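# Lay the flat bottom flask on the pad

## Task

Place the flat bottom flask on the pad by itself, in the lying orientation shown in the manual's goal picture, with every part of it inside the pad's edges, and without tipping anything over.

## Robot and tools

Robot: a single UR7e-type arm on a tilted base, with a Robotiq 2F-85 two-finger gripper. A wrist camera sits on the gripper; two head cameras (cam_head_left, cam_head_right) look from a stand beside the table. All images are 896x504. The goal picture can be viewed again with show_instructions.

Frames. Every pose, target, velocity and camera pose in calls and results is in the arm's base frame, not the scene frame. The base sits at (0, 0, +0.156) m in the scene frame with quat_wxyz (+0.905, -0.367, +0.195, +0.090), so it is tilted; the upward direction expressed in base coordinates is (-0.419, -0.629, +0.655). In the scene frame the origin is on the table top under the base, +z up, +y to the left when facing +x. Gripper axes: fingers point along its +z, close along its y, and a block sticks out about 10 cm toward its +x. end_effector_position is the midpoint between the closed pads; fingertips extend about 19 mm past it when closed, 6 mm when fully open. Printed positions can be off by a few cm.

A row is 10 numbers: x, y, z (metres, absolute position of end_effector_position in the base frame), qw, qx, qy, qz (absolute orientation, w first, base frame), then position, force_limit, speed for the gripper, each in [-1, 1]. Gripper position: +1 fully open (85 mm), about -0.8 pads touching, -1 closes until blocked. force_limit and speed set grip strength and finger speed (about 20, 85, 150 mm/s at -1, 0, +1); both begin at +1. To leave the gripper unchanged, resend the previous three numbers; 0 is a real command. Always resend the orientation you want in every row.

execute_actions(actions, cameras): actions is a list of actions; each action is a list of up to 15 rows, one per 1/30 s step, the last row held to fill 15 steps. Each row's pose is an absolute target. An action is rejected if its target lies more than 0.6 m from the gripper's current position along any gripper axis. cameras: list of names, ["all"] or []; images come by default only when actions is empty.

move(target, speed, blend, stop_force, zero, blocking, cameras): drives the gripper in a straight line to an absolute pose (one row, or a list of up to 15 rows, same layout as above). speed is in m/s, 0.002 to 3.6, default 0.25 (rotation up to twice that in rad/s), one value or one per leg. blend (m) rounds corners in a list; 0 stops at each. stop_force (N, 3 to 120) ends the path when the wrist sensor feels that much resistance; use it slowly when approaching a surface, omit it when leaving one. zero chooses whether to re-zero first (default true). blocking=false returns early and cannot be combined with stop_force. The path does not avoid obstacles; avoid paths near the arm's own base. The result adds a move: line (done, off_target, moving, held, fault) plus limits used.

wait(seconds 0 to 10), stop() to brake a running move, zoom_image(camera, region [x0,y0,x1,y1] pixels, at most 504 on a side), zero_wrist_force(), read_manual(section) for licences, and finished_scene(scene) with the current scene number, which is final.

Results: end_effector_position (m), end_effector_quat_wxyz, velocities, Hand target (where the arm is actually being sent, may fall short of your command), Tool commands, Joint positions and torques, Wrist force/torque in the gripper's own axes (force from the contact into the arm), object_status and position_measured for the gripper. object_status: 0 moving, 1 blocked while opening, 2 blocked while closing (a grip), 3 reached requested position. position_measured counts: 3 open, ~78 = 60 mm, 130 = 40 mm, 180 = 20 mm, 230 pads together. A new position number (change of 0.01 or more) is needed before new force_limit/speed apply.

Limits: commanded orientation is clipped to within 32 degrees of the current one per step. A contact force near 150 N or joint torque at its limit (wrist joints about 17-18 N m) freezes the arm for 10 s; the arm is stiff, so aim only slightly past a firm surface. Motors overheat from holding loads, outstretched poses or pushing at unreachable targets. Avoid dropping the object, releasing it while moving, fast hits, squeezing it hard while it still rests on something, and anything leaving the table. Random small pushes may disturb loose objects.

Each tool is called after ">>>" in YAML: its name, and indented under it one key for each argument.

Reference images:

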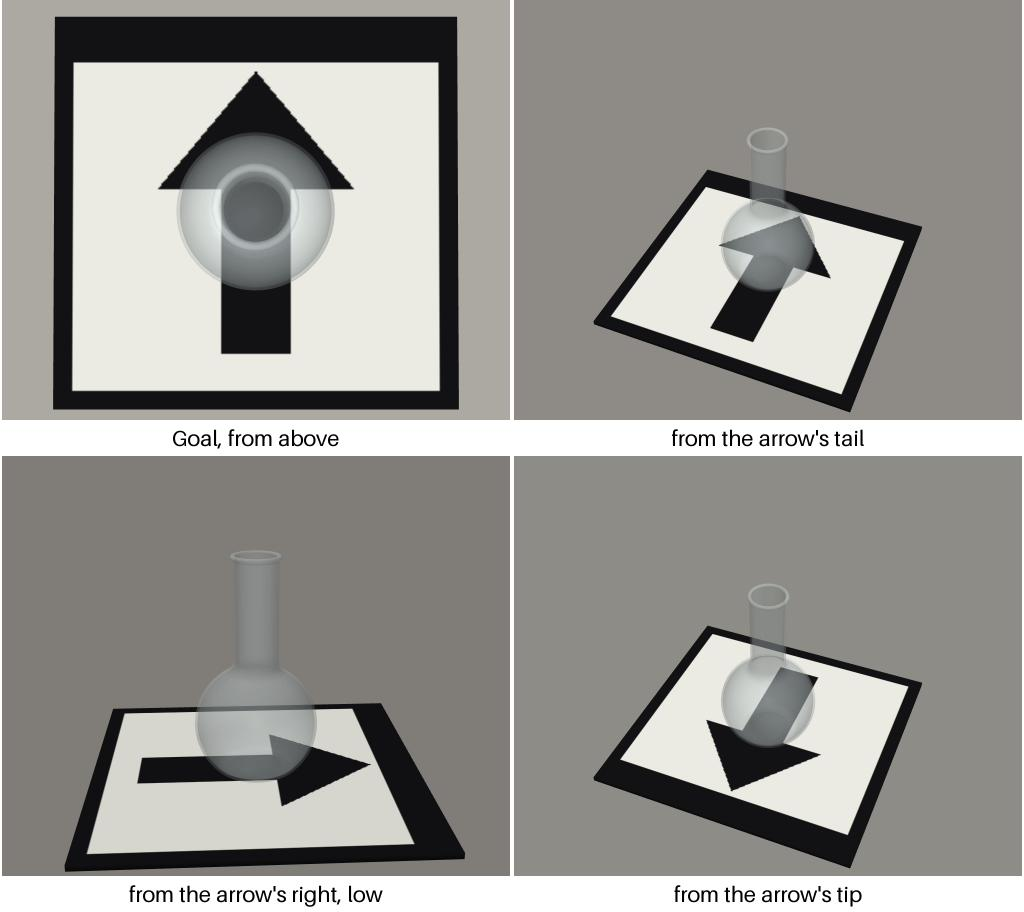

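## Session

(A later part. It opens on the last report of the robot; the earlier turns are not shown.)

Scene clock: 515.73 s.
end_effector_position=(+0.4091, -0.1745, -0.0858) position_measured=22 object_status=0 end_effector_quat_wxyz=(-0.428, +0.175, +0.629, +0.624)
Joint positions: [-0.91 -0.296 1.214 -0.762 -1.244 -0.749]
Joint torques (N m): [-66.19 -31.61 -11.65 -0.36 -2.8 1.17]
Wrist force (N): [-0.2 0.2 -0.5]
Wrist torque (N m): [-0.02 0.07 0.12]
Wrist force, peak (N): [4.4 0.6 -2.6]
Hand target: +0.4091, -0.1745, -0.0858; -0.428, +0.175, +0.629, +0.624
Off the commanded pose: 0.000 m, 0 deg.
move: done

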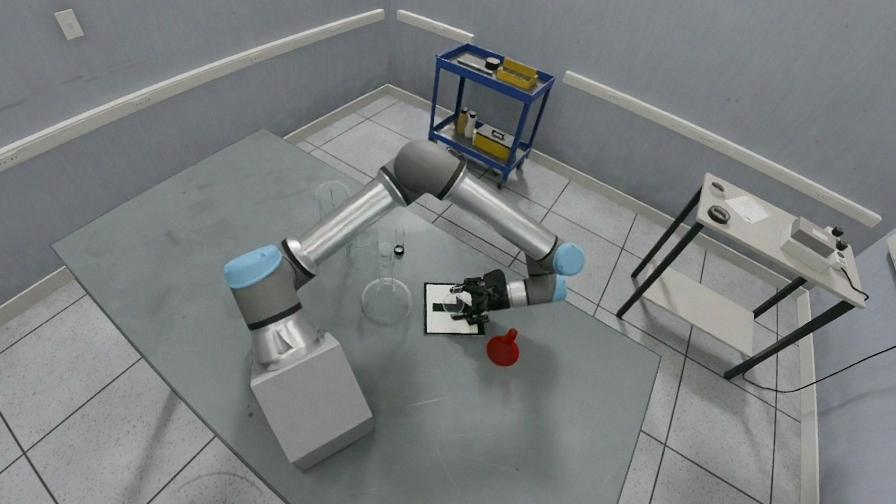

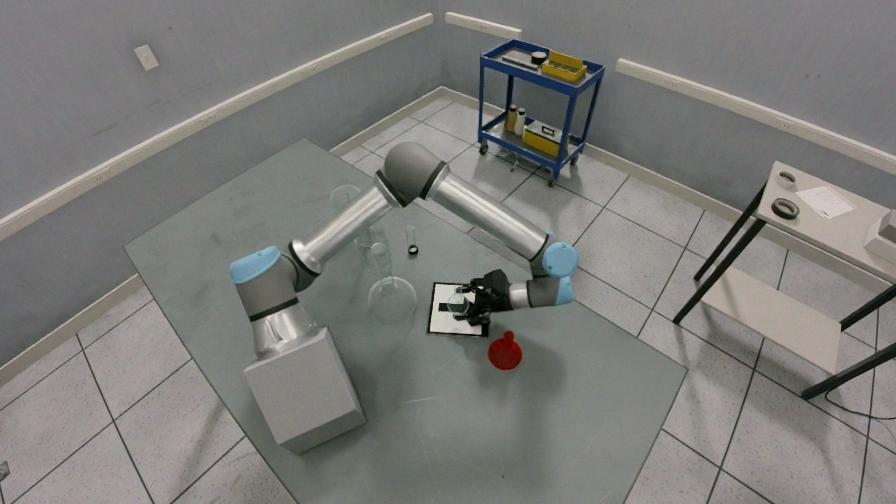

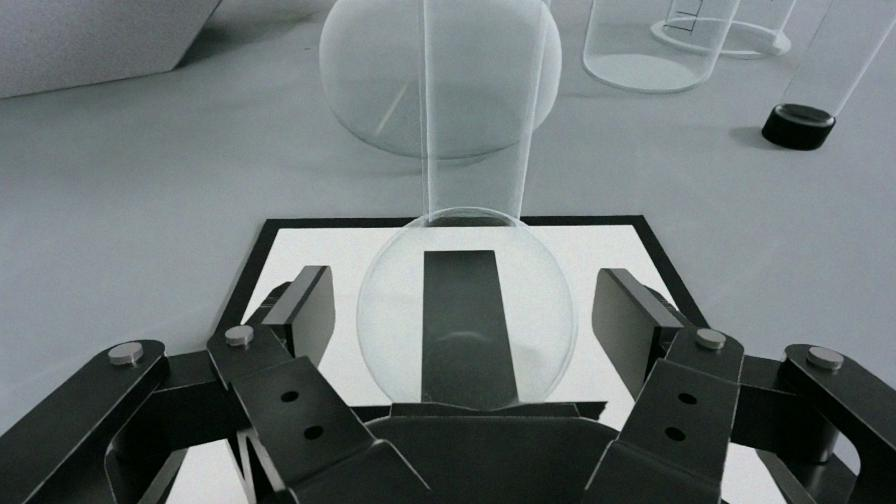

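>>> move:
  target: [0.4477, -0.2866, -0.1036, -0.4283, 0.1748, 0.6293, 0.6243, 0.85, -1, -1]
  speed: 0.08
  cameras: ["cam_wrist", "cam_head_left", "cam_head_right"]

>>> zoom_image:
  camera: "cam_head_left"
  region: [410, 240, 530, 350]

Scene clock: 527.10 s.
end_effector_position=(+0.4477, -0.2866, -0.1036) position_measured=22 object_status=3 end_effector_quat_wxyz=(-0.428, +0.175, +0.629, +0.624)
Joint positions: [-0.962 -0.03 0.62 -0.437 -1.295 -0.74]
Joint torques (N m): [-60.17 -21.91 -26.98 2.69 -3.24 -1.73]
Wrist force (N): [-0.6 0.4 -0.8]
Wrist torque (N m): [0.04 0.12 0.12]
Wrist force, peak (N): [-0.6 0.1 -1.4]
Hand target: +0.4477, -0.2866, -0.1036; -0.428, +0.175, +0.629, +0.624
Off the commanded pose: 0.000 m, 0 deg.
move: done

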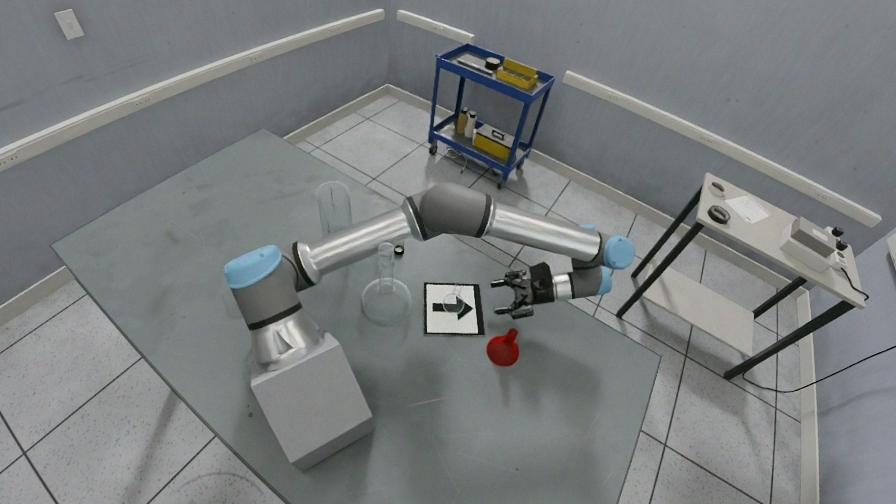

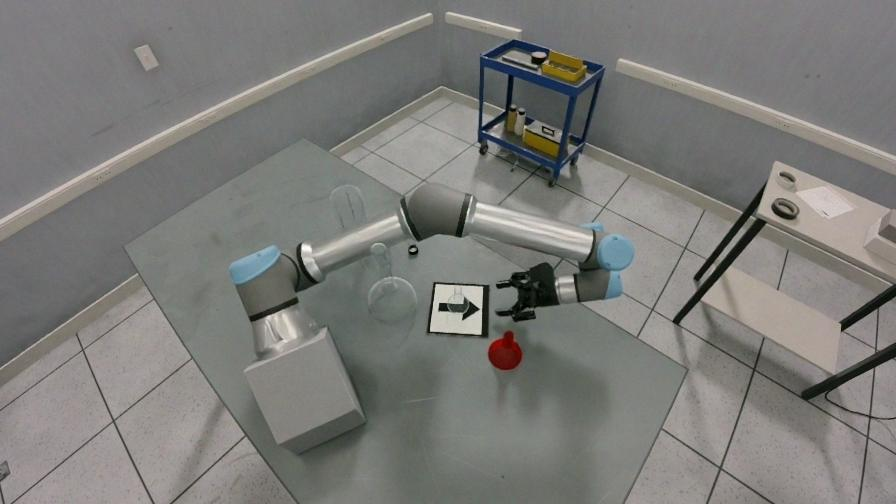

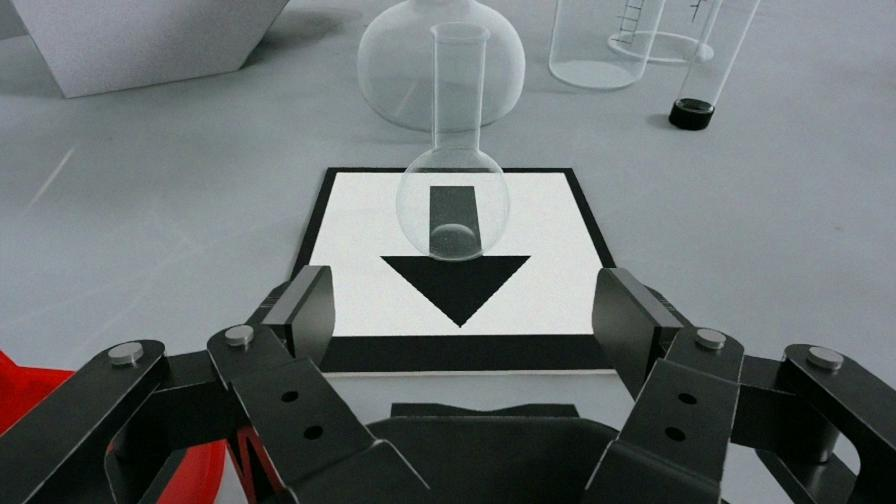

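Scaled by 4.200 from the camera's 896x504 image, which has a finer 1280x720 frame.

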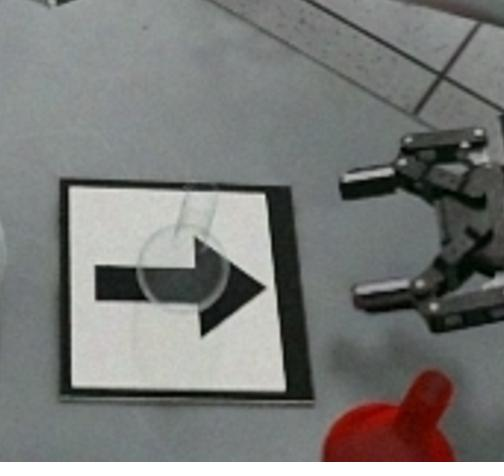

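>>> finished_scene:
  scene: 1

The scene is finished: the task was done.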